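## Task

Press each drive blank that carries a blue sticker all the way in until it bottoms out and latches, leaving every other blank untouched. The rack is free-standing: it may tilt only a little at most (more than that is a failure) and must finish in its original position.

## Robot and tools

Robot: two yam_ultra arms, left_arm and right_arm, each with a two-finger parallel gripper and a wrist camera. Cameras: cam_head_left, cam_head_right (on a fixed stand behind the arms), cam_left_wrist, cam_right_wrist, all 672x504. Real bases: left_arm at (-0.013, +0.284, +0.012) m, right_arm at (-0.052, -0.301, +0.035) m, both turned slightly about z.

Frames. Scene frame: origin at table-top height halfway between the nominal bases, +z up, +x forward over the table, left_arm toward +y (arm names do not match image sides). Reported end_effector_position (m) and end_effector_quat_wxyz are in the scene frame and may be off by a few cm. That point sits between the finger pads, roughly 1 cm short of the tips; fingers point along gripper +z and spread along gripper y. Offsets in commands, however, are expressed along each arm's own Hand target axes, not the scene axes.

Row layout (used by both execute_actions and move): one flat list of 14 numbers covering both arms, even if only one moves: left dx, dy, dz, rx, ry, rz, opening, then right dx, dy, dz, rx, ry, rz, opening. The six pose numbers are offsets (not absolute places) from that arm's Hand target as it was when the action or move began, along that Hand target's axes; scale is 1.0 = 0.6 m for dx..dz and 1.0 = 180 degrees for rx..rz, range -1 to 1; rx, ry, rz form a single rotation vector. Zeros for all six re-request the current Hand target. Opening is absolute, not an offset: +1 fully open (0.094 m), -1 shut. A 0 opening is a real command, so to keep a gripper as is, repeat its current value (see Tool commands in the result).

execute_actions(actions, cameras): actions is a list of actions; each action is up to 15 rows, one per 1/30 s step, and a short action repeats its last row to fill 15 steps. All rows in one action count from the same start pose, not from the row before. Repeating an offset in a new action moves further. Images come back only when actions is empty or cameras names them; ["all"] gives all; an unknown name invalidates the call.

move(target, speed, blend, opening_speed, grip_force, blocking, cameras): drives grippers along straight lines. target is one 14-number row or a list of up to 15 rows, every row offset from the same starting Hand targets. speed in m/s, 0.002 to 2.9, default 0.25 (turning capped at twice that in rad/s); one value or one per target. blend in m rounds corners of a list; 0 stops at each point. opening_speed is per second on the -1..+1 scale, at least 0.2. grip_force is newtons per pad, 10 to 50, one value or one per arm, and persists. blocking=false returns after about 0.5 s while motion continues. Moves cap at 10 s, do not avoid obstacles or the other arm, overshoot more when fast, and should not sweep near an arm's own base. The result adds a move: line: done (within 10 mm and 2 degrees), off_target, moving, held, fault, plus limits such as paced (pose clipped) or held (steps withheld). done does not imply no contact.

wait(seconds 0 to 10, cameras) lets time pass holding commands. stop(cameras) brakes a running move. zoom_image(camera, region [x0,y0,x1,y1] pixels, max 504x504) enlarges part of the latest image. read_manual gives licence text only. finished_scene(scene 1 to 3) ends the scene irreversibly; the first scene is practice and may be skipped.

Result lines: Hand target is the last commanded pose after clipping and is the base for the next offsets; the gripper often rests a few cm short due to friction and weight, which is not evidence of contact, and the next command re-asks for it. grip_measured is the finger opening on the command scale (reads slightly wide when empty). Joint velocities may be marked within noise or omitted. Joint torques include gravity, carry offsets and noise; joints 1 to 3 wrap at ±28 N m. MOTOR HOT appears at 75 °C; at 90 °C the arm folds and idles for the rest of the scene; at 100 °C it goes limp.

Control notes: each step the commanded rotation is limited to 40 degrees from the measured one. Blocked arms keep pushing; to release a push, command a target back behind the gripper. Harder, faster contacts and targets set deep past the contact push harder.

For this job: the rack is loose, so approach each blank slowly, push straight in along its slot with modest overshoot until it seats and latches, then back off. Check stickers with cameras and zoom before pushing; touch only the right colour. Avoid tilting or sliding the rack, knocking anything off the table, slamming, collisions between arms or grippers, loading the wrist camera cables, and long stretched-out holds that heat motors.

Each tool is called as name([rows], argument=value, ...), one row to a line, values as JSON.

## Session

execute_actions(actions=[])

zoom_image(camera="cam_head_left", region=[220, 40, 520, 140])

zoom_image(camera="cam_head_right", region=[190, 50, 490, 150])

Scene clock: 0.00 s.
left_arm: end_effector_position=(+0.2876, +0.2100, +0.2731) grip_measured=+1.000 end_effector_quat_wxyz=(+0.595, -0.006, +0.801, +0.070) | right_arm: end_effector_position=(+0.2287, -0.0895, +0.2647) grip_measured=+1.000 end_effector_quat_wxyz=(+0.649, -0.075, +0.729, +0.202)
Joint positions: left_arm=[-0.599 0.843 0.697 -0.242 -0.727 -0.157 0.094] | right_arm=[0.921 0.997 0.389 0.523 0.478 0.238 0.094]
Joint velocities: within noise
Joint torques (N m): no reading
Heat: left arm: 28 °C; right arm: 29 °C.
Hand target: left_arm +0.2868, +0.2097, +0.2880; +0.609, -0.018, +0.790, +0.059 | right_arm +0.2278, -0.0886, +0.2743; +0.656, -0.074, +0.722, +0.206
Tool commands: left_gripper/opening=+1.0 right_gripper/opening=+1.0

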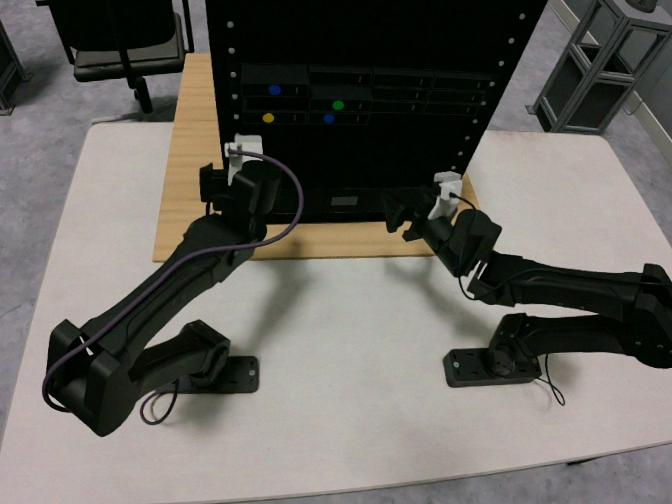

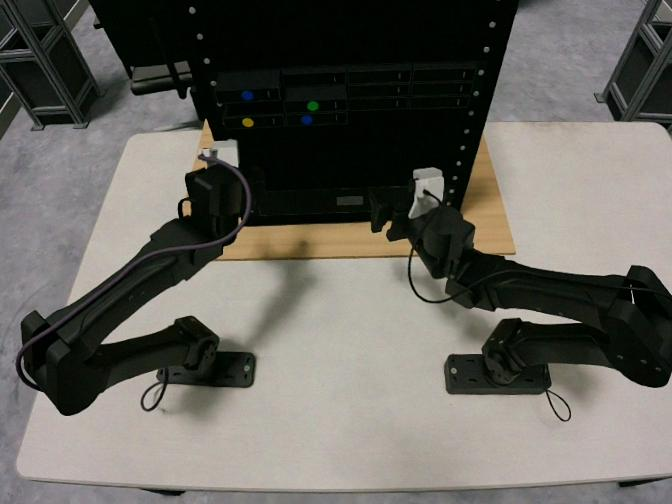

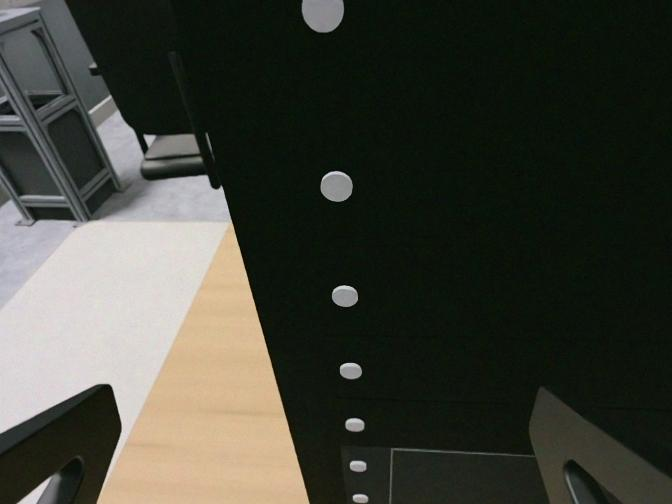

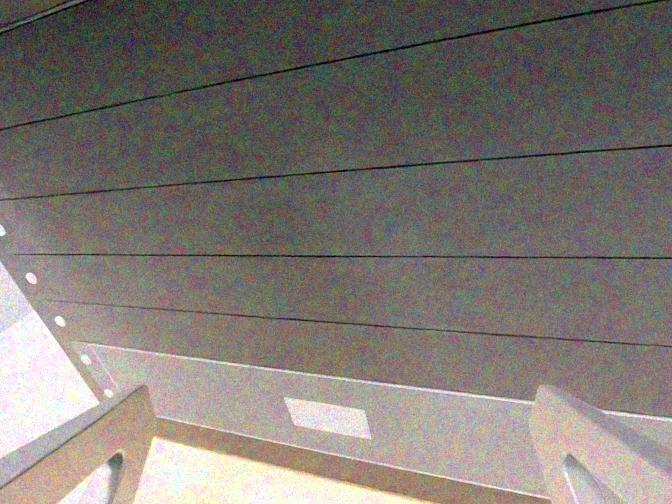

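Scaled by 1.680 from the camera's 672x504 image, which has a finer 960x720 frame.

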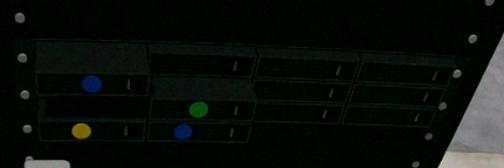

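Scaled by 1.680 from the camera's 672x504 image, which has a finer 960x720 frame.

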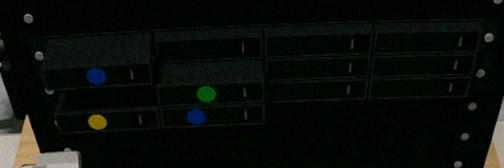

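move(target=[-0.2117,-0.0662,-0.2133,0.0348,-0.0818,-0.0185,-1,-0.0753,-0.1808,-0.23,0,0,0,1], cameras=["all"])

Scene clock: 7.27 s.
left_arm: end_effector_position=(+0.2016, +0.1418, +0.4247) grip_measured=-0.996 end_effector_quat_wxyz=(+0.700, +0.029, +0.714, +0.015) | right_arm: end_effector_position=(+0.1512, -0.2513, +0.2981) grip_measured=+1.000 end_effector_quat_wxyz=(+0.658, -0.064, +0.721, +0.208)
Joint positions: left_arm=[-1.291 0.841 1.039 -0.276 -1.313 -0.013 0] | right_arm=[-0.467 0.095 0.413 -0.394 -0.898 0.158 0.094]
Joint torques (N m): left_arm=[-0.59 0.14 7.41 1.75 -0.17 0.09] | right_arm=[-0.47 3.48 8.58 1.05 -0.15 -0.19]
Heat: left arm: 28 °C; right arm: 30 °C.
Hand target: left_arm +0.2003, +0.1501, +0.4398; +0.707, +0.000, +0.707, +0.000 | right_arm +0.1477, -0.2484, +0.3042; +0.656, -0.074, +0.722, +0.206
Off the commanded pose: left_arm 0.017 m, 4 deg | right_arm 0.008 m, 1 deg.
move: off_target (left_arm)

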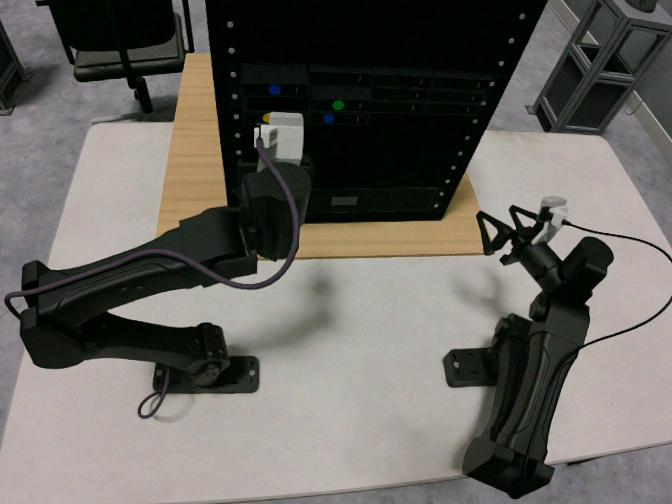

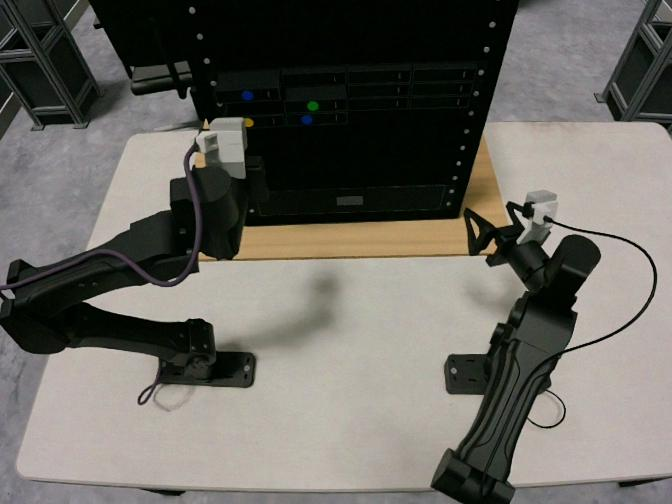

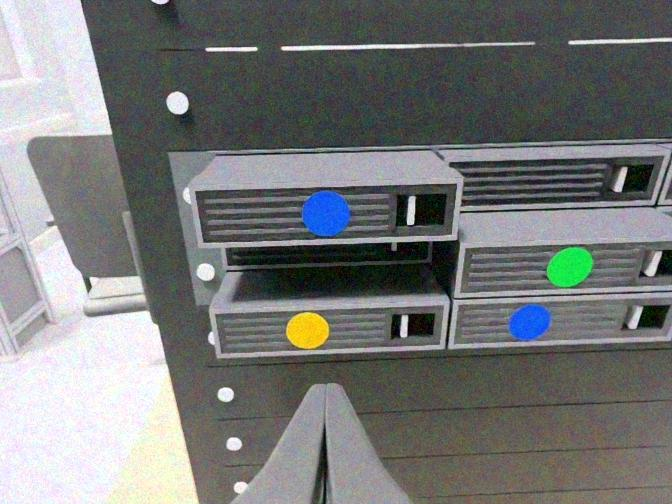

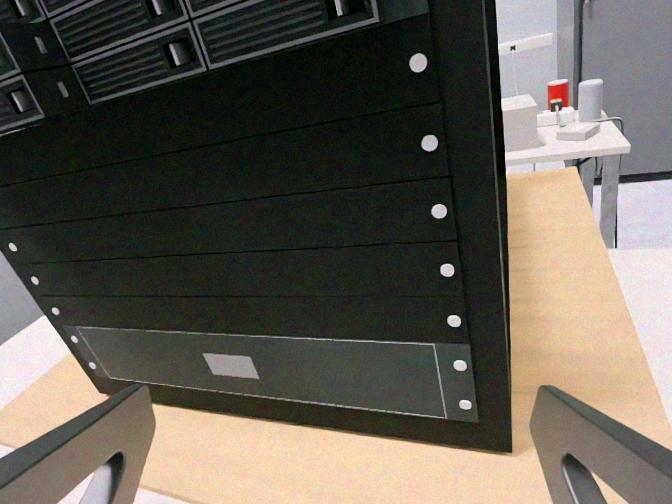

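move(target=[-0.008,0,0.125,0,0,0,-1,0,0,0,0,0,0,1], speed=0.15, cameras=["cam_left_wrist"])

Scene clock: 10.00 s.
left_arm: end_effector_position=(+0.2756, +0.1473, +0.4125) grip_measured=-0.996 end_effector_quat_wxyz=(+0.681, +0.030, +0.731, +0.032) | right_arm: end_effector_position=(+0.1511, -0.2510, +0.2981) grip_measured=+1.000 end_effector_quat_wxyz=(+0.658, -0.064, +0.721, +0.208)
Joint positions: left_arm=[-0.864 0.961 1.072 -0.227 -0.909 -0.002 0] | right_arm=[-0.467 0.095 0.413 -0.394 -0.9 0.158 0.094]
Joint torques (N m): left_arm=[0.68 -0.98 9.02 2.38 0.13 0.06] | right_arm=[-0.55 3.51 8.59 1.05 -0.15 -0.19]
Heat: left arm: 29 °C; right arm: 30 °C.
Hand target: left_arm +0.2753, +0.1501, +0.4446; +0.707, +0.000, +0.707, +0.000 | right_arm +0.1477, -0.2484, +0.3042; +0.656, -0.074, +0.722, +0.206
Off the commanded pose: left_arm 0.032 m, 7 deg | right_arm 0.007 m, 1 deg.
move: off_target (left_arm)
Images, in order (width x height): cam_left_wrist 672x504.

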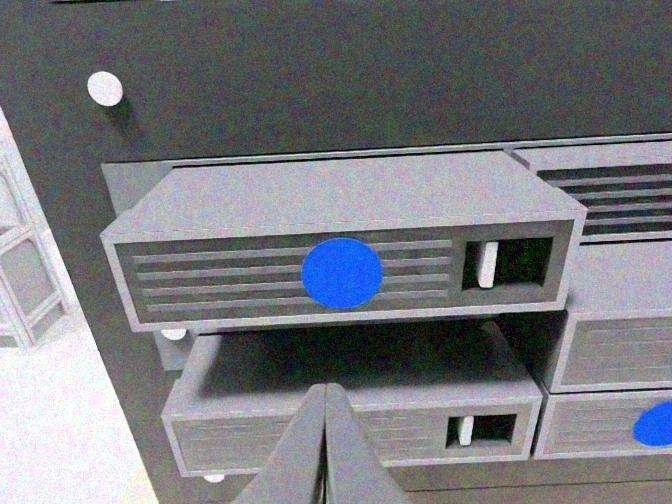

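move(target=[-0.025,0,-0.008,0,-0.015,0,-1,0,0,0,0,0,0,1], speed=0.15, cameras=["cam_left_wrist"])

Scene clock: 12.17 s.
left_arm: end_effector_position=(+0.2762, +0.1465, +0.4242) grip_measured=-0.996 end_effector_quat_wxyz=(+0.695, +0.032, +0.717, +0.034) | right_arm: end_effector_position=(+0.1511, -0.2510, +0.2981) grip_measured=+1.000 end_effector_quat_wxyz=(+0.658, -0.064, +0.721, +0.208)
Joint positions: left_arm=[-0.864 0.961 1.072 -0.163 -0.909 0.053 0] | right_arm=[-0.467 0.095 0.413 -0.394 -0.9 0.158 0.094]
Joint torques (N m): left_arm=[-0.59 -1.59 9.11 2.35 -0.02 0.08] | right_arm=[-0.54 3.49 8.57 1.06 -0.15 -0.19]
Heat: left arm: 29 °C; right arm: 30 °C.
Hand target: left_arm +0.2705, +0.1501, +0.4596; +0.724, +0.000, +0.690, +0.000 | right_arm +0.1477, -0.2484, +0.3042; +0.656, -0.074, +0.722, +0.206
Off the commanded pose: left_arm 0.036 m, 7 deg | right_arm 0.007 m, 1 deg.
move: off_target (left_arm)
Images, in order (width x height): cam_left_wrist 672x504.

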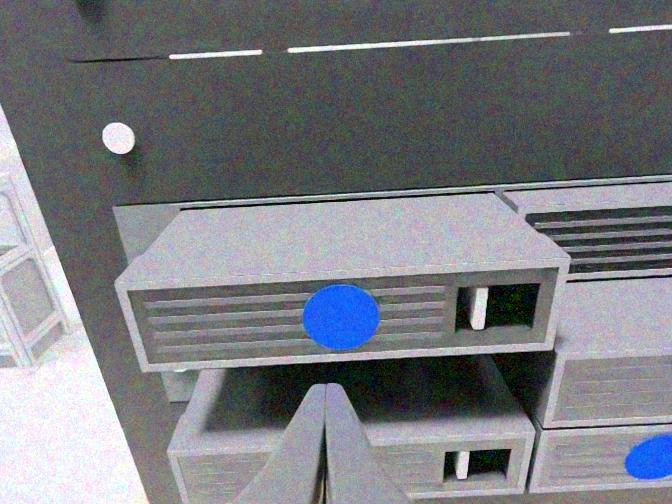

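move(target=[-0.013,0,-0.008,0,0,0,-1,0,0,0,0,0,0,1], speed=0.15, cameras=["cam_left_wrist"])

Scene clock: 14.00 s.
left_arm: end_effector_position=(+0.2712, +0.1466, +0.4408) grip_measured=-0.996 end_effector_quat_wxyz=(+0.704, +0.022, +0.709, +0.023) | right_arm: end_effector_position=(+0.1511, -0.2510, +0.2981) grip_measured=+1.000 end_effector_quat_wxyz=(+0.658, -0.064, +0.721, +0.208)
Joint positions: left_arm=[-0.886 0.961 1.112 -0.163 -0.929 0.056 0] | right_arm=[-0.467 0.095 0.413 -0.394 -0.9 0.158 0.094]
Joint torques (N m): left_arm=[-0.64 -1.16 8.64 2.01 -0.12 0.07] | right_arm=[-0.55 3.51 8.58 1.05 -0.14 -0.19]
Heat: left arm: 29 °C; right arm: 30 °C.
Hand target: left_arm +0.2654, +0.1501, +0.4672; +0.724, +0.000, +0.690, +0.000 | right_arm +0.1477, -0.2484, +0.3042; +0.656, -0.074, +0.722, +0.206
Off the commanded pose: left_arm 0.027 m, 5 deg | right_arm 0.007 m, 1 deg.
move: off_target (left_arm)
Images, in order (width x height): cam_left_wrist 672x504.

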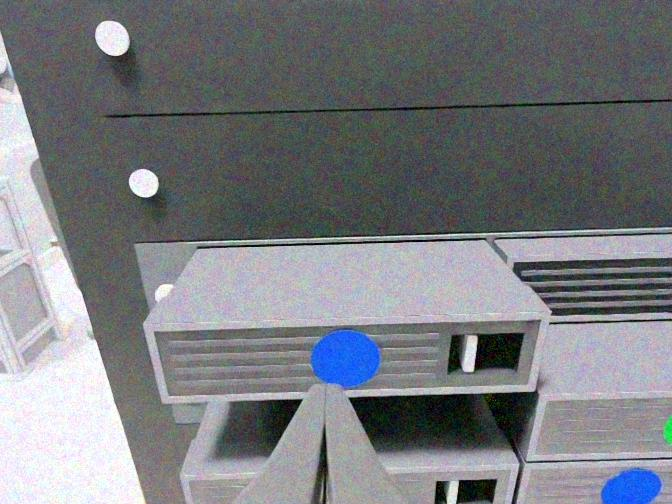

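move(target=[0,0,0.04,0,0,0,-1,0,0,0,0,0,0,1], speed=0.08, cameras=["cam_left_wrist"])

Scene clock: 15.83 s.
left_arm: end_effector_position=(+0.2916, +0.1488, +0.4355) grip_measured=-0.996 end_effector_quat_wxyz=(+0.697, +0.025, +0.716, +0.036) | right_arm: end_effector_position=(+0.1511, -0.2510, +0.2981) grip_measured=+1.000 end_effector_quat_wxyz=(+0.658, -0.064, +0.721, +0.208)
Joint positions: left_arm=[-0.798 1.01 1.132 -0.163 -0.856 0.056 0] | right_arm=[-0.467 0.095 0.413 -0.394 -0.9 0.158 0.094]
Joint torques (N m): left_arm=[0.68 -1.32 9.14 2.29 0.18 0] | right_arm=[-0.55 3.51 8.57 1.05 -0.15 -0.19]
Heat: left arm: 30 °C; right arm: 31 °C.
Hand target: left_arm +0.2893, +0.1501, +0.4683; +0.724, +0.000, +0.690, +0.000 | right_arm +0.1477, -0.2484, +0.3042; +0.656, -0.074, +0.722, +0.206
Off the commanded pose: left_arm 0.033 m, 7 deg | right_arm 0.007 m, 1 deg.
move: off_target (left_arm)
Images, in order (width x height): cam_left_wrist 672x504.

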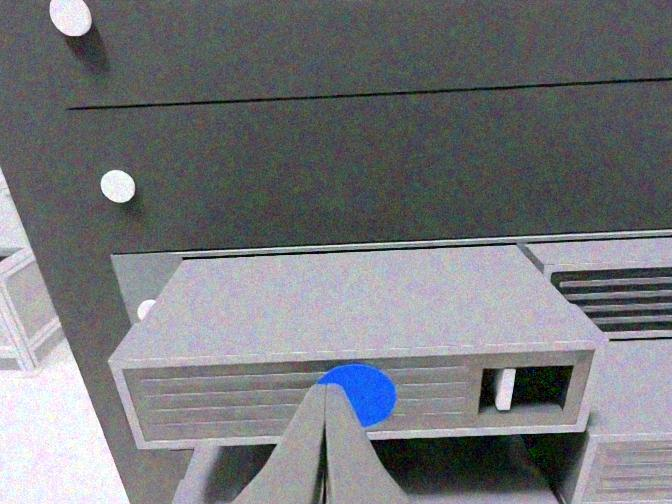

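move(target=[-0.012,-0.006,-0.012,0,0,0,-1,0,0,0,0,0,0,1], speed=0.1, cameras=["cam_left_wrist"])

Scene clock: 17.87 s.
left_arm: end_effector_position=(+0.2870, +0.1451, +0.4504) grip_measured=-0.996 end_effector_quat_wxyz=(+0.705, +0.021, +0.708, +0.023) | right_arm: end_effector_position=(+0.1511, -0.2510, +0.2981) grip_measured=+1.000 end_effector_quat_wxyz=(+0.658, -0.064, +0.721, +0.208)
Joint positions: left_arm=[-0.823 1.014 1.171 -0.163 -0.868 0.056 0] | right_arm=[-0.467 0.095 0.413 -0.394 -0.9 0.158 0.094]
Joint torques (N m): left_arm=[-0.62 -1.24 8.72 1.99 -0.11 0.01] | right_arm=[-0.55 3.49 8.59 1.05 -0.15 -0.19]
Heat: left arm: 30 °C; right arm: 31 °C.
Hand target: left_arm +0.2818, +0.1465, +0.4752; +0.724, +0.000, +0.690, +0.000 | right_arm +0.1477, -0.2484, +0.3042; +0.656, -0.074, +0.722, +0.206
Off the commanded pose: left_arm 0.025 m, 5 deg | right_arm 0.007 m, 1 deg.
move: off_target (left_arm)
Images, in order (width x height): cam_left_wrist 672x504.

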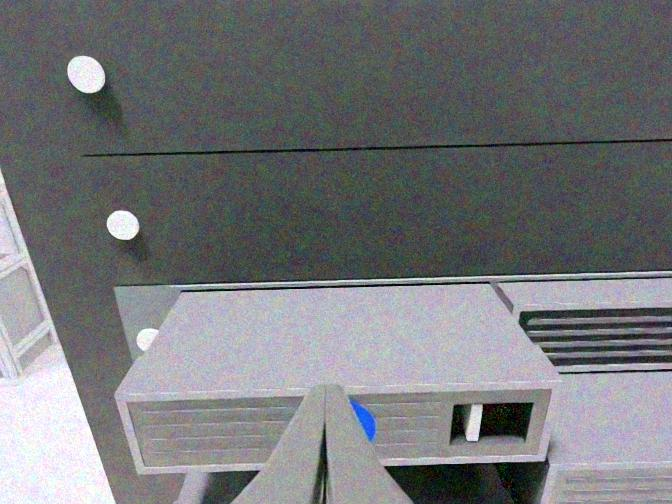

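move(target=[0.018,-0.001,0.03,0,0,0,-1,0,0,0,0,0,0,1], speed=0.1, cameras=["cam_left_wrist"])

Scene clock: 19.50 s.
left_arm: end_effector_position=(+0.3005, +0.1445, +0.4446) grip_measured=-0.996 end_effector_quat_wxyz=(+0.702, +0.022, +0.712, +0.028) | right_arm: end_effector_position=(+0.1511, -0.2510, +0.2981) grip_measured=+1.000 end_effector_quat_wxyz=(+0.658, -0.064, +0.721, +0.208)
Joint positions: left_arm=[-0.775 1.047 1.171 -0.144 -0.827 0.056 0] | right_arm=[-0.467 0.095 0.413 -0.394 -0.9 0.158 0.094]
Joint torques (N m): left_arm=[0.69 -1.57 6.84 2.4 0.19 -0.05] | right_arm=[-0.55 3.49 8.57 1.05 -0.15 -0.19]
Heat: left arm: 30 °C; right arm: 31 °C.
Hand target: left_arm +0.3003, +0.1459, +0.4653; +0.724, +0.000, +0.690, +0.000 | right_arm +0.1477, -0.2484, +0.3042; +0.656, -0.074, +0.722, +0.206
Off the commanded pose: left_arm 0.021 m, 5 deg | right_arm 0.007 m, 1 deg.
move: off_target (left_arm)
Images, in order (width x height): cam_left_wrist 672x504.

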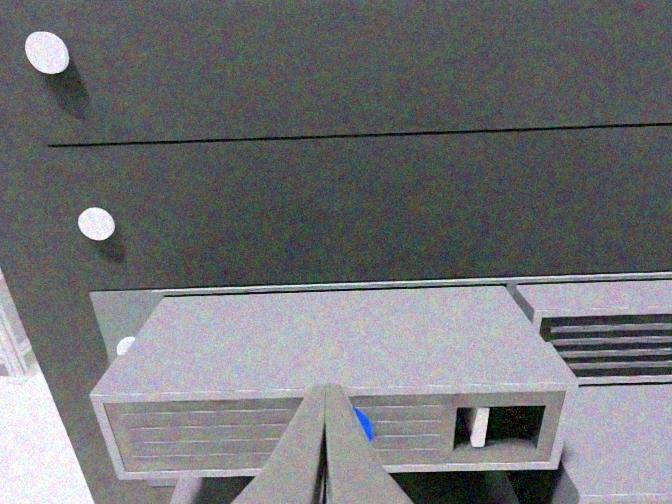

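move(target=[0.01,-0.001,0.035,0,0,0,-1,0,0,0,0,0,0,1], speed=0.06, cameras=["cam_left_wrist"])

Scene clock: 21.17 s.
left_arm: end_effector_position=(+0.3212, +0.1433, +0.4371) grip_measured=-0.996 end_effector_quat_wxyz=(+0.699, +0.024, +0.714, +0.029) | right_arm: end_effector_position=(+0.1511, -0.2510, +0.2981) grip_measured=+1.000 end_effector_quat_wxyz=(+0.658, -0.064, +0.721, +0.208)
Joint positions: left_arm=[-0.706 1.096 1.171 -0.104 -0.756 0.056 0] | right_arm=[-0.467 0.095 0.413 -0.394 -0.9 0.158 0.094]
Joint torques (N m): left_arm=[0.68 -2.07 7.17 2.45 0.2 -0.11] | right_arm=[-0.53 3.49 8.57 1.05 -0.15 -0.19]
Heat: left arm: 30 °C; right arm: 31 °C.
Hand target: left_arm +0.3216, +0.1453, +0.4603; +0.724, +0.000, +0.690, +0.000 | right_arm +0.1477, -0.2484, +0.3042; +0.656, -0.074, +0.722, +0.206
Off the commanded pose: left_arm 0.023 m, 6 deg | right_arm 0.007 m, 1 deg.
move: off_target (left_arm)
Images, in order (width x height): cam_left_wrist 672x504.

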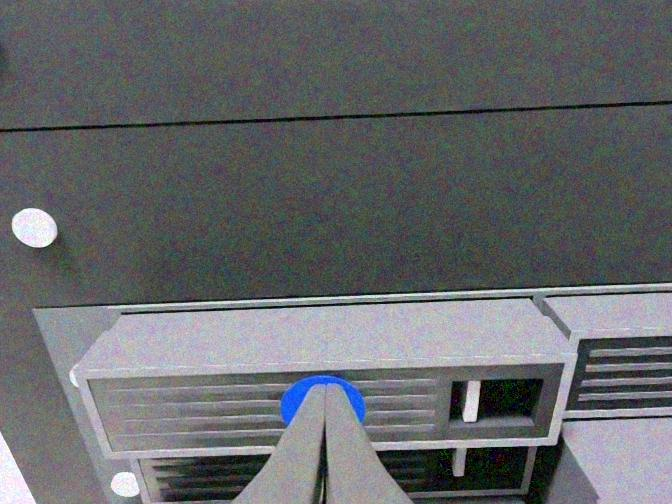

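move(target=[-0.006,0,0.022,0,0,0,-1,0,0,0,0,0,0,1], speed=0.06, cameras=["cam_left_wrist"])

move(target=[0,0,0.012,0,0,0,-1,0,0,0,0,0,0,1], speed=0.04, cameras=["cam_left_wrist"])

Scene clock: 25.03 s.
left_arm: end_effector_position=(+0.3288, +0.1431, +0.4335) grip_measured=-0.996 end_effector_quat_wxyz=(+0.697, +0.027, +0.716, +0.030) | right_arm: end_effector_position=(+0.1511, -0.2510, +0.2981) grip_measured=+1.000 end_effector_quat_wxyz=(+0.658, -0.064, +0.721, +0.208)
Joint positions: left_arm=[-0.682 1.114 1.172 -0.095 -0.73 0.056 0] | right_arm=[-0.467 0.095 0.413 -0.394 -0.9 0.158 0.094]
Joint torques (N m): left_arm=[1.68 -1.03 9.48 2.42 0.32 -0.11] | right_arm=[-0.54 3.49 8.57 1.05 -0.14 -0.19]
Heat: left arm: 31 °C; right arm: 31 °C.
Hand target: left_arm +0.3346, +0.1453, +0.4645; +0.724, +0.000, +0.690, +0.000 | right_arm +0.1477, -0.2484, +0.3042; +0.656, -0.074, +0.722, +0.206
Off the commanded pose: left_arm 0.032 m, 6 deg | right_arm 0.007 m, 1 deg.
move: off_target (left_arm)
Images, in order (width x height): cam_left_wrist 672x504.

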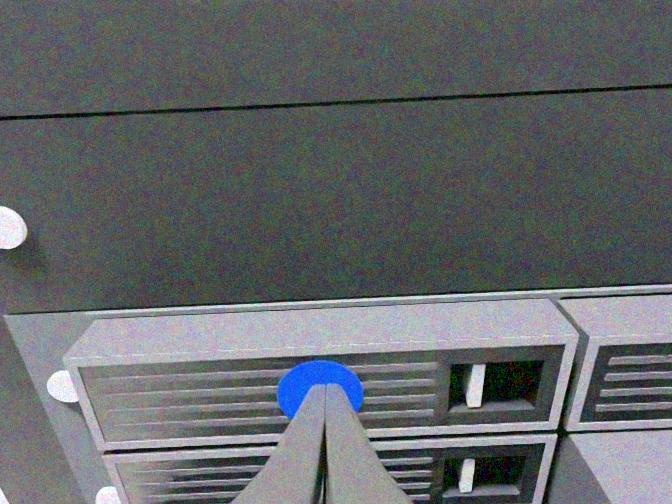

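Scene clock: 26.03 s.
left_arm: end_effector_position=(+0.3291, +0.1432, +0.4339) grip_measured=-0.996 end_effector_quat_wxyz=(+0.697, +0.028, +0.716, +0.029) | right_arm: end_effector_position=(+0.1511, -0.2510, +0.2981) grip_measured=+1.000 end_effector_quat_wxyz=(+0.658, -0.064, +0.721, +0.208)
Joint positions: left_arm=[-0.679 1.114 1.174 -0.097 -0.724 0.056 0] | right_arm=[-0.467 0.095 0.413 -0.394 -0.9 0.158 0.094]
Joint torques (N m): left_arm=[3.17 0.23 10.24 2.52 0.47 -0.12] | right_arm=[-0.53 3.51 8.55 1.05 -0.15 -0.19]
Heat: left arm: 31 °C; right arm: 31 °C.
Hand target: left_arm +0.3418, +0.1453, +0.4648; +0.724, +0.000, +0.690, +0.000 | right_arm +0.1477, -0.2484, +0.3042; +0.656, -0.074, +0.722, +0.206
Off the commanded pose: left_arm 0.033 m, 6 deg | right_arm 0.007 m, 1 deg.
move: off_target (left_arm)
Images, in order (width x height): cam_left_wrist 672x504.

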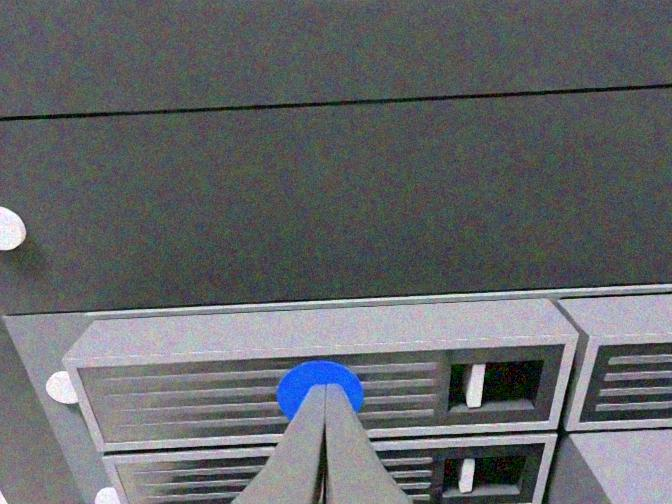

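move(target=[0,0,-0.06,0,0,0,-1,0,0,0,0,0,0,1], speed=0.08, cameras=["cam_left_wrist"])

Scene clock: 27.77 s.
left_arm: end_effector_position=(+0.3110, +0.1396, +0.4471) grip_measured=-0.996 end_effector_quat_wxyz=(+0.708, +0.022, +0.706, +0.016) | right_arm: end_effector_position=(+0.1511, -0.2510, +0.2981) grip_measured=+1.000 end_effector_quat_wxyz=(+0.658, -0.064, +0.721, +0.208)
Joint positions: left_arm=[-0.743 1.074 1.174 -0.095 -0.776 0.056 0] | right_arm=[-0.467 0.095 0.413 -0.394 -0.9 0.158 0.094]
Joint torques (N m): left_arm=[-0.64 -2.81 6.39 2.03 -0.1 -0.08] | right_arm=[-0.55 3.49 8.58 1.05 -0.15 -0.19]
Heat: left arm: 31 °C; right arm: 31 °C.
Hand target: left_arm +0.3058, +0.1453, +0.4631; +0.724, +0.000, +0.690, +0.000 | right_arm +0.1477, -0.2484, +0.3042; +0.656, -0.074, +0.722, +0.206
Off the commanded pose: left_arm 0.018 m, 4 deg | right_arm 0.007 m, 1 deg.
move: off_target (left_arm)
Images, in order (width x height): cam_left_wrist 672x504.

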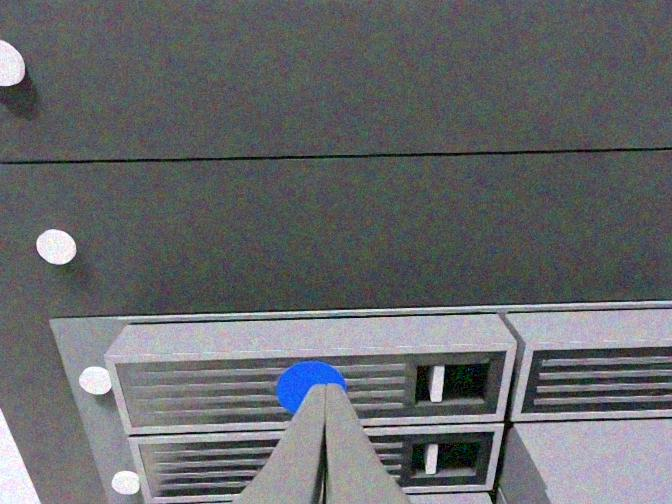

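move(target=[-0.003,0,0.03,0,0,0,-1,0,0,0,0,0,0,1], speed=0.06, cameras=["cam_left_wrist"])

move(target=[0,0,0.03,0,0,0,-1,0,0,0,0,0,0,1], speed=0.05, cameras=["cam_left_wrist"])

move(target=[0,0,0.02,0,0,0,-1,0,0,0,0,0,0,1], speed=0.04, cameras=["cam_left_wrist"])

Scene clock: 29.60 s.
left_arm: end_effector_position=(+0.3249, +0.1420, +0.4363) grip_measured=-0.996 end_effector_quat_wxyz=(+0.699, +0.024, +0.714, +0.029) | right_arm: end_effector_position=(+0.1511, -0.2510, +0.2981) grip_measured=+1.000 end_effector_quat_wxyz=(+0.658, -0.064, +0.721, +0.208)
Joint positions: left_arm=[-0.699 1.108 1.174 -0.095 -0.748 0.056 0] | right_arm=[-0.467 0.095 0.413 -0.394 -0.9 0.158 0.094]
Joint torques (N m): left_arm=[0.68 -2.36 8.88 2.22 0.19 -0.09] | right_arm=[-0.53 3.51 8.58 1.05 -0.14 -0.19]
Heat: left arm: 31 °C; right arm: 31 °C.
Hand target: left_arm +0.3237, +0.1453, +0.4658; +0.724, +0.000, +0.690, +0.000 | right_arm +0.1477, -0.2484, +0.3042; +0.656, -0.074, +0.722, +0.206
Off the commanded pose: left_arm 0.030 m, 6 deg | right_arm 0.007 m, 1 deg.
move: off_target (left_arm)
Images, in order (width x height): cam_left_wrist 672x504.

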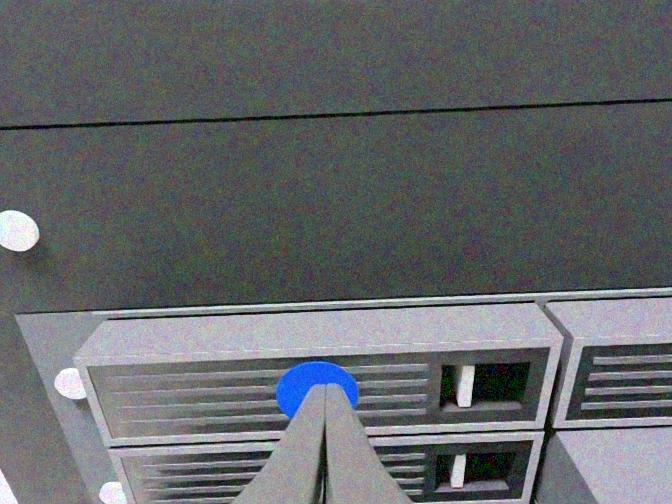

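Scene clock: 30.60 s.
left_arm: end_effector_position=(+0.3295, +0.1425, +0.4356) grip_measured=-0.996 end_effector_quat_wxyz=(+0.697, +0.027, +0.716, +0.028) | right_arm: end_effector_position=(+0.1511, -0.2510, +0.2981) grip_measured=+1.000 end_effector_quat_wxyz=(+0.658, -0.064, +0.721, +0.208)
Joint positions: left_arm=[-0.679 1.117 1.18 -0.097 -0.722 0.056 0] | right_arm=[-0.467 0.095 0.413 -0.394 -0.9 0.158 0.094]
Joint torques (N m): left_arm=[3.18 0.28 10.22 2.42 0.45 -0.12] | right_arm=[-0.54 3.49 8.59 1.05 -0.15 -0.19]
Heat: left arm: 31 °C; right arm: 31 °C.
Hand target: left_arm +0.3417, +0.1453, +0.4666; +0.724, +0.000, +0.690, +0.000 | right_arm +0.1477, -0.2484, +0.3042; +0.656, -0.074, +0.722, +0.206
Off the commanded pose: left_arm 0.033 m, 6 deg | right_arm 0.007 m, 1 deg.
move: off_target (left_arm)
Images, in order (width x height): cam_left_wrist 672x504.

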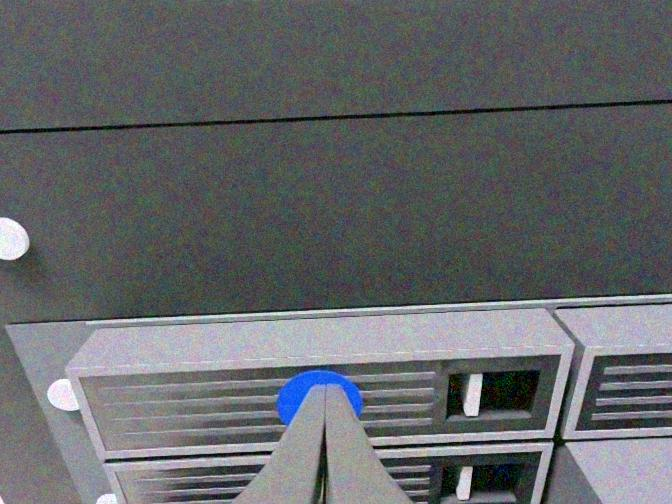

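Scene clock: 31.60 s.
left_arm: end_effector_position=(+0.3298, +0.1432, +0.4368) grip_measured=-0.996 end_effector_quat_wxyz=(+0.697, +0.032, +0.716, +0.024) | right_arm: end_effector_position=(+0.1511, -0.2510, +0.2981) grip_measured=+1.000 end_effector_quat_wxyz=(+0.658, -0.064, +0.721, +0.208)
Joint positions: left_arm=[-0.668 1.113 1.183 -0.104 -0.699 0.056 0] | right_arm=[-0.467 0.095 0.413 -0.394 -0.9 0.158 0.094]
Joint torques (N m): left_arm=[4.83 2.04 11.15 2.67 0.53 -0.12] | right_arm=[-0.54 3.49 8.58 1.05 -0.15 -0.19]
Heat: left arm: 31 °C; right arm: 31 °C.
Hand target: left_arm +0.3537, +0.1453, +0.4672; +0.724, +0.000, +0.690, +0.000 | right_arm +0.1477, -0.2484, +0.3042; +0.656, -0.074, +0.722, +0.206
Off the commanded pose: left_arm 0.039 m, 6 deg | right_arm 0.007 m, 1 deg.
move: off_target (left_arm)
Images, in order (width x height): cam_left_wrist 672x504.

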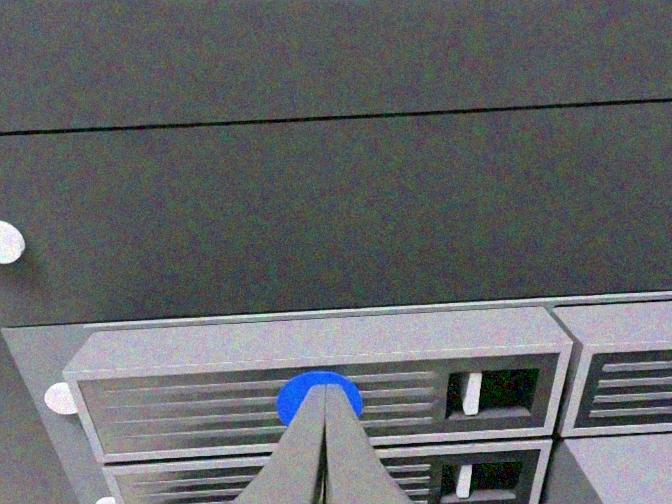

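move([
  [0,0,-0.06,0,0,0,-1,0,0,0,0,0,0,1],
  [-0.014,0,-0.08,0,0,0,-1,0,0,0,0,0,0,1],
], speed=0.1, blend=0.005, cameras=["cam_left_wrist"])

move(target=[0,0,0.045,0,0,0,-1,0,0,0,0,0,0,1], speed=0.06, cameras=["cam_left_wrist"])

Scene clock: 34.00 s.
left_arm: end_effector_position=(+0.3131, +0.1363, +0.4446) grip_measured=-0.996 end_effector_quat_wxyz=(+0.704, +0.026, +0.709, +0.019) | right_arm: end_effector_position=(+0.1511, -0.2510, +0.2981) grip_measured=+1.000 end_effector_quat_wxyz=(+0.658, -0.064, +0.721, +0.208)
Joint positions: left_arm=[-0.746 1.088 1.183 -0.106 -0.777 0.056 0] | right_arm=[-0.467 0.095 0.413 -0.394 -0.9 0.158 0.094]
Joint torques (N m): left_arm=[-0.59 -3.15 9.2 1.78 -0.11 -0.06] | right_arm=[-0.54 3.49 8.58 1.05 -0.15 -0.19]
Heat: left arm: 31 °C; right arm: 32 °C.
Hand target: left_arm +0.3053, +0.1453, +0.4733; +0.724, +0.000, +0.690, +0.000 | right_arm +0.1477, -0.2484, +0.3042; +0.656, -0.074, +0.722, +0.206
Off the commanded pose: left_arm 0.031 m, 5 deg | right_arm 0.007 m, 1 deg.
move: off_target (left_arm)
Images, in order (width x height): cam_left_wrist 672x504.

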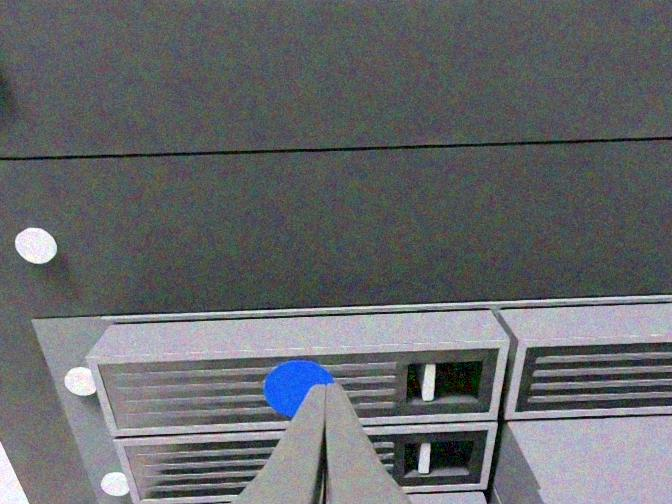

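Scene clock: 35.03 s.
left_arm: end_effector_position=(+0.3292, +0.1440, +0.4495) grip_measured=-0.996 end_effector_quat_wxyz=(+0.704, +0.017, +0.710, +0.028) | right_arm: end_effector_position=(+0.1511, -0.2510, +0.2981) grip_measured=+1.000 end_effector_quat_wxyz=(+0.658, -0.064, +0.721, +0.208)
Joint positions: left_arm=[-0.683 1.13 1.224 -0.106 -0.741 0.056 0] | right_arm=[-0.467 0.095 0.413 -0.394 -0.9 0.158 0.094]
Joint torques (N m): left_arm=[1.52 -1.35 9.16 2.09 0.38 -0.11] | right_arm=[-0.55 3.48 8.58 1.05 -0.15 -0.19]
Heat: left arm: 31 °C; right arm: 32 °C.
Hand target: left_arm +0.3323, +0.1453, +0.4746; +0.724, +0.000, +0.690, +0.000 | right_arm +0.1477, -0.2484, +0.3042; +0.656, -0.074, +0.722, +0.206
Off the commanded pose: left_arm 0.025 m, 5 deg | right_arm 0.007 m, 1 deg.
move: off_target (left_arm)
Images, in order (width x height): cam_left_wrist 672x504.

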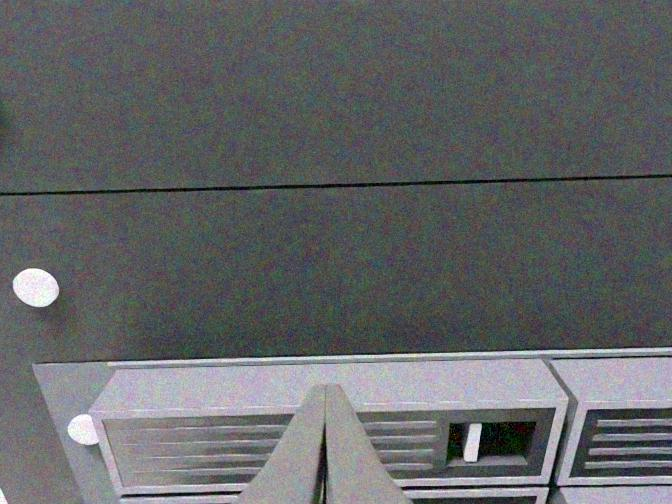

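move(target=[0.004,0,0.02,0,0,0,-1,0,0,0,0,0,0,1], speed=0.05, cameras=["cam_left_wrist"])

move(target=[0.004,0,0.02,0,0,0,-1,0,0,0,0,0,0,1], speed=0.05, cameras=["cam_left_wrist"])

Scene clock: 36.57 s.
left_arm: end_effector_position=(+0.3296, +0.1436, +0.4501) grip_measured=-0.996 end_effector_quat_wxyz=(+0.704, +0.021, +0.709, +0.023) | right_arm: end_effector_position=(+0.1511, -0.2510, +0.2981) grip_measured=+1.000 end_effector_quat_wxyz=(+0.658, -0.064, +0.721, +0.208)
Joint positions: left_arm=[-0.676 1.126 1.224 -0.107 -0.721 0.056 0] | right_arm=[-0.467 0.095 0.413 -0.394 -0.9 0.158 0.094]
Joint torques (N m): left_arm=[3.64 0.73 9.65 2.34 0.53 -0.11] | right_arm=[-0.54 3.51 8.57 1.05 -0.15 -0.19]
Heat: left arm: 31 °C; right arm: 32 °C.
Hand target: left_arm +0.3444, +0.1453, +0.4727; +0.724, +0.000, +0.690, +0.000 | right_arm +0.1477, -0.2484, +0.3042; +0.656, -0.074, +0.722, +0.206
Off the commanded pose: left_arm 0.027 m, 5 deg | right_arm 0.007 m, 1 deg.
move: off_target (left_arm)
Images, in order (width x height): cam_left_wrist 672x504.

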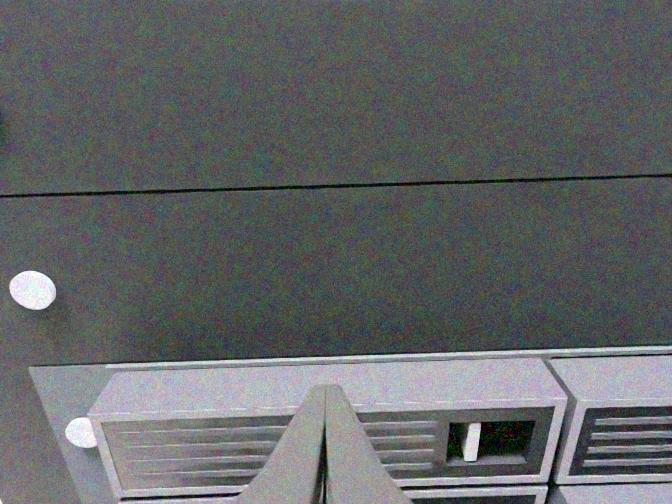

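Scene clock: 37.63 s.
left_arm: end_effector_position=(+0.3302, +0.1441, +0.4503) grip_measured=-0.996 end_effector_quat_wxyz=(+0.704, +0.026, +0.710, +0.018) | right_arm: end_effector_position=(+0.1511, -0.2510, +0.2981) grip_measured=+1.000 end_effector_quat_wxyz=(+0.658, -0.064, +0.721, +0.208)
Joint positions: left_arm=[-0.663 1.122 1.224 -0.114 -0.695 0.056 0] | right_arm=[-0.467 0.095 0.413 -0.394 -0.9 0.158 0.094]
Joint torques (N m): left_arm=[5.31 2.58 10 2.65 0.56 -0.15] | right_arm=[-0.55 3.48 8.57 1.05 -0.15 -0.19]
Heat: left arm: 32 °C; right arm: 32 °C.
Hand target: left_arm +0.3565, +0.1453, +0.4709; +0.724, +0.000, +0.690, +0.000 | right_arm +0.1477, -0.2484, +0.3042; +0.656, -0.074, +0.722, +0.206
Off the commanded pose: left_arm 0.033 m, 5 deg | right_arm 0.007 m, 1 deg.
move: off_target (left_arm)
Images, in order (width x height): cam_left_wrist 672x504.

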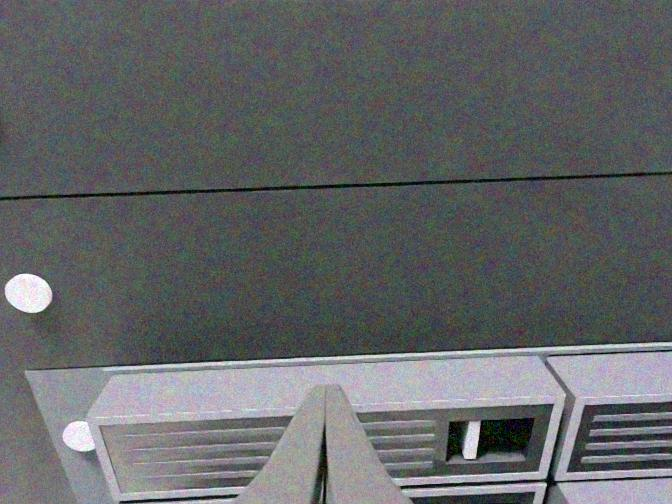

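move([
  [0,0,-0.23,0,0,0,-1,0,0,0,0,0,0,1],
  [0.2222,-0.1422,-0.2718,-0.0969,-0.0969,0.4932,-1,0,0,0,0,0,0,1],
], speed=0.2, blend=[0.03,0], cameras=["all"])

Scene clock: 46.13 s.
left_arm: end_effector_position=(+0.2062, +0.0627, +0.3209) grip_measured=-0.996 end_effector_quat_wxyz=(+0.600, +0.458, +0.414, +0.508) | right_arm: end_effector_position=(+0.1511, -0.2510, +0.2981) grip_measured=+1.000 end_effector_quat_wxyz=(+0.658, -0.064, +0.721, +0.208)
Joint positions: left_arm=[-1.306 1.254 0.41 1.456 -1.146 2.107 0] | right_arm=[-0.467 0.095 0.413 -0.394 -0.9 0.158 0.094]
Joint torques (N m): left_arm=[-0.59 -3.81 4.75 1.06 0.64 0.06] | right_arm=[-0.57 3.48 8.58 1.05 -0.15 -0.19]
Heat: left arm: 32 °C; right arm: 32 °C.
Hand target: left_arm +0.1999, +0.0600, +0.3301; +0.596, +0.380, +0.380, +0.596 | right_arm +0.1477, -0.2484, +0.3042; +0.656, -0.074, +0.722, +0.206
Off the commanded pose: left_arm 0.012 m, 14 deg | right_arm 0.007 m, 1 deg.
joint sent to its limit (left arm) — joint 6 (wrist roll), upper limit. The joint targets are off in position and orientation.
move: off_target (left_arm)

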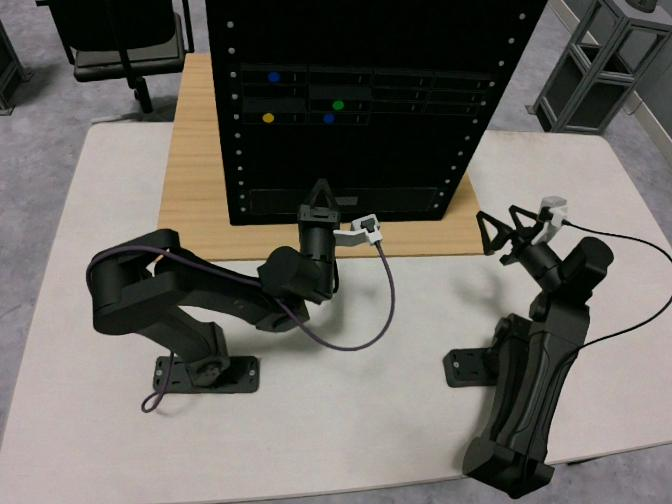

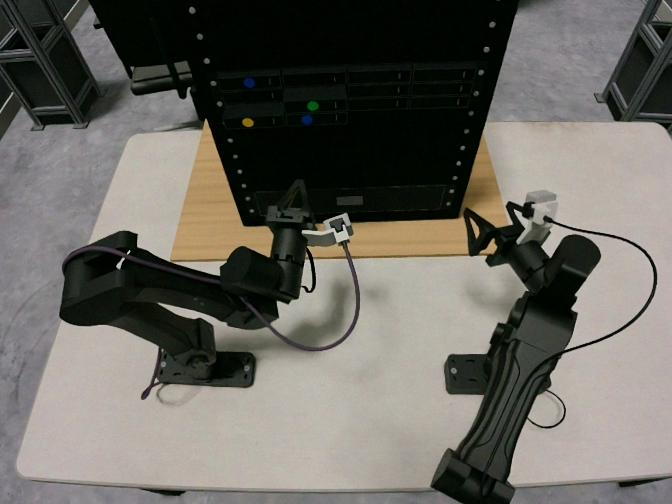

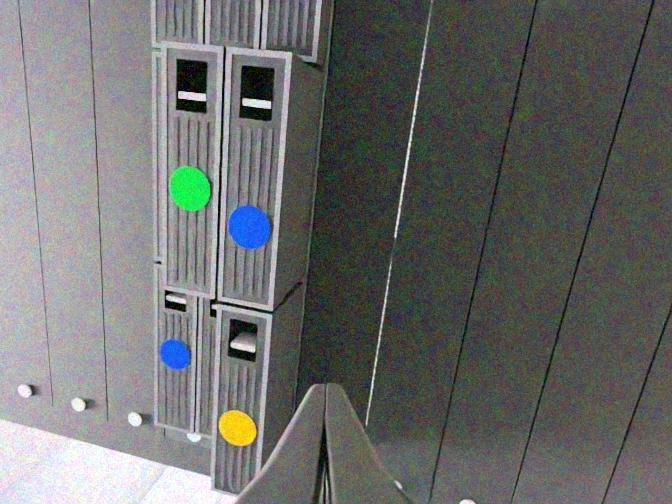

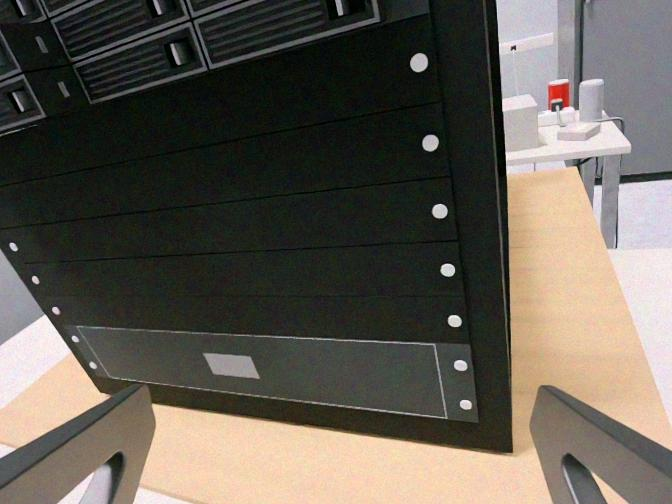

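move([
  [0,0,-0.03,0,0,-0.5,-1,0,0,0,0,0,0,1],
  [0,0,-0.03,0,0,-1,-1,0,0,0,0,0,0,1],
], speed=0.4, blend=[0.03,0], cameras=["all"])

Scene clock: 52.53 s.
left_arm: end_effector_position=(+0.1889, +0.0518, +0.3012) grip_measured=-0.996 end_effector_quat_wxyz=(+0.554, -0.345, +0.529, -0.543) | right_arm: end_effector_position=(+0.1511, -0.2510, +0.2981) grip_measured=+1.000 end_effector_quat_wxyz=(+0.658, -0.064, +0.721, +0.208)
Joint positions: left_arm=[-1.387 1.263 0.364 1.457 -1.176 -0.831 0] | right_arm=[-0.467 0.095 0.413 -0.394 -0.9 0.158 0.094]
Joint torques (N m): left_arm=[-0.66 -3.3 6.02 2.19 0.19 -0.18] | right_arm=[-0.53 3.52 8.58 1.05 -0.15 -0.19]
Heat: left arm: 32 °C; right arm: 32 °C.
Hand target: left_arm +0.1836, +0.0600, +0.3225; +0.596, -0.380, +0.380, -0.596 | right_arm +0.1477, -0.2484, +0.3042; +0.656, -0.074, +0.722, +0.206
Off the commanded pose: left_arm 0.023 m, 19 deg | right_arm 0.007 m, 1 deg.
joint sent to its limit (left arm) — joint 4 (wrist pitch), upper limit. The joint targets are off in position and orientation.
move: off_target (left_arm)

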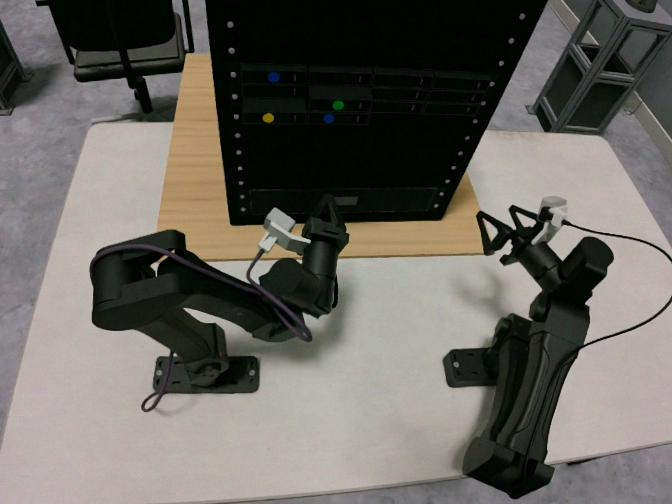

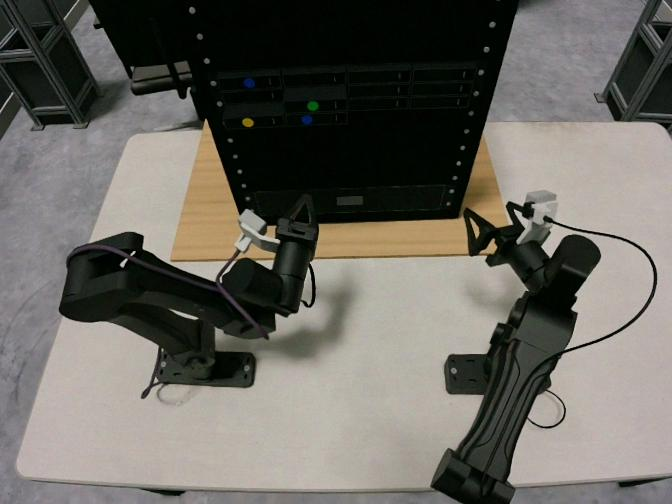

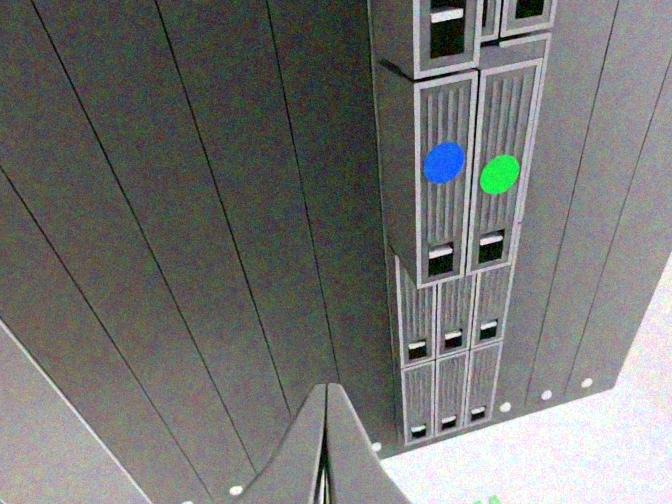

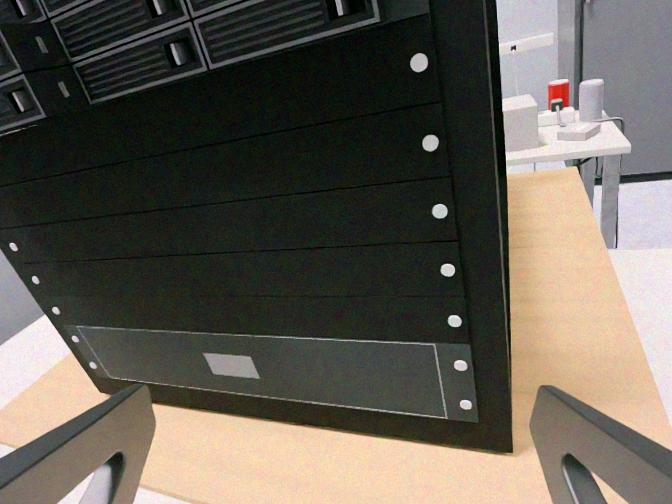

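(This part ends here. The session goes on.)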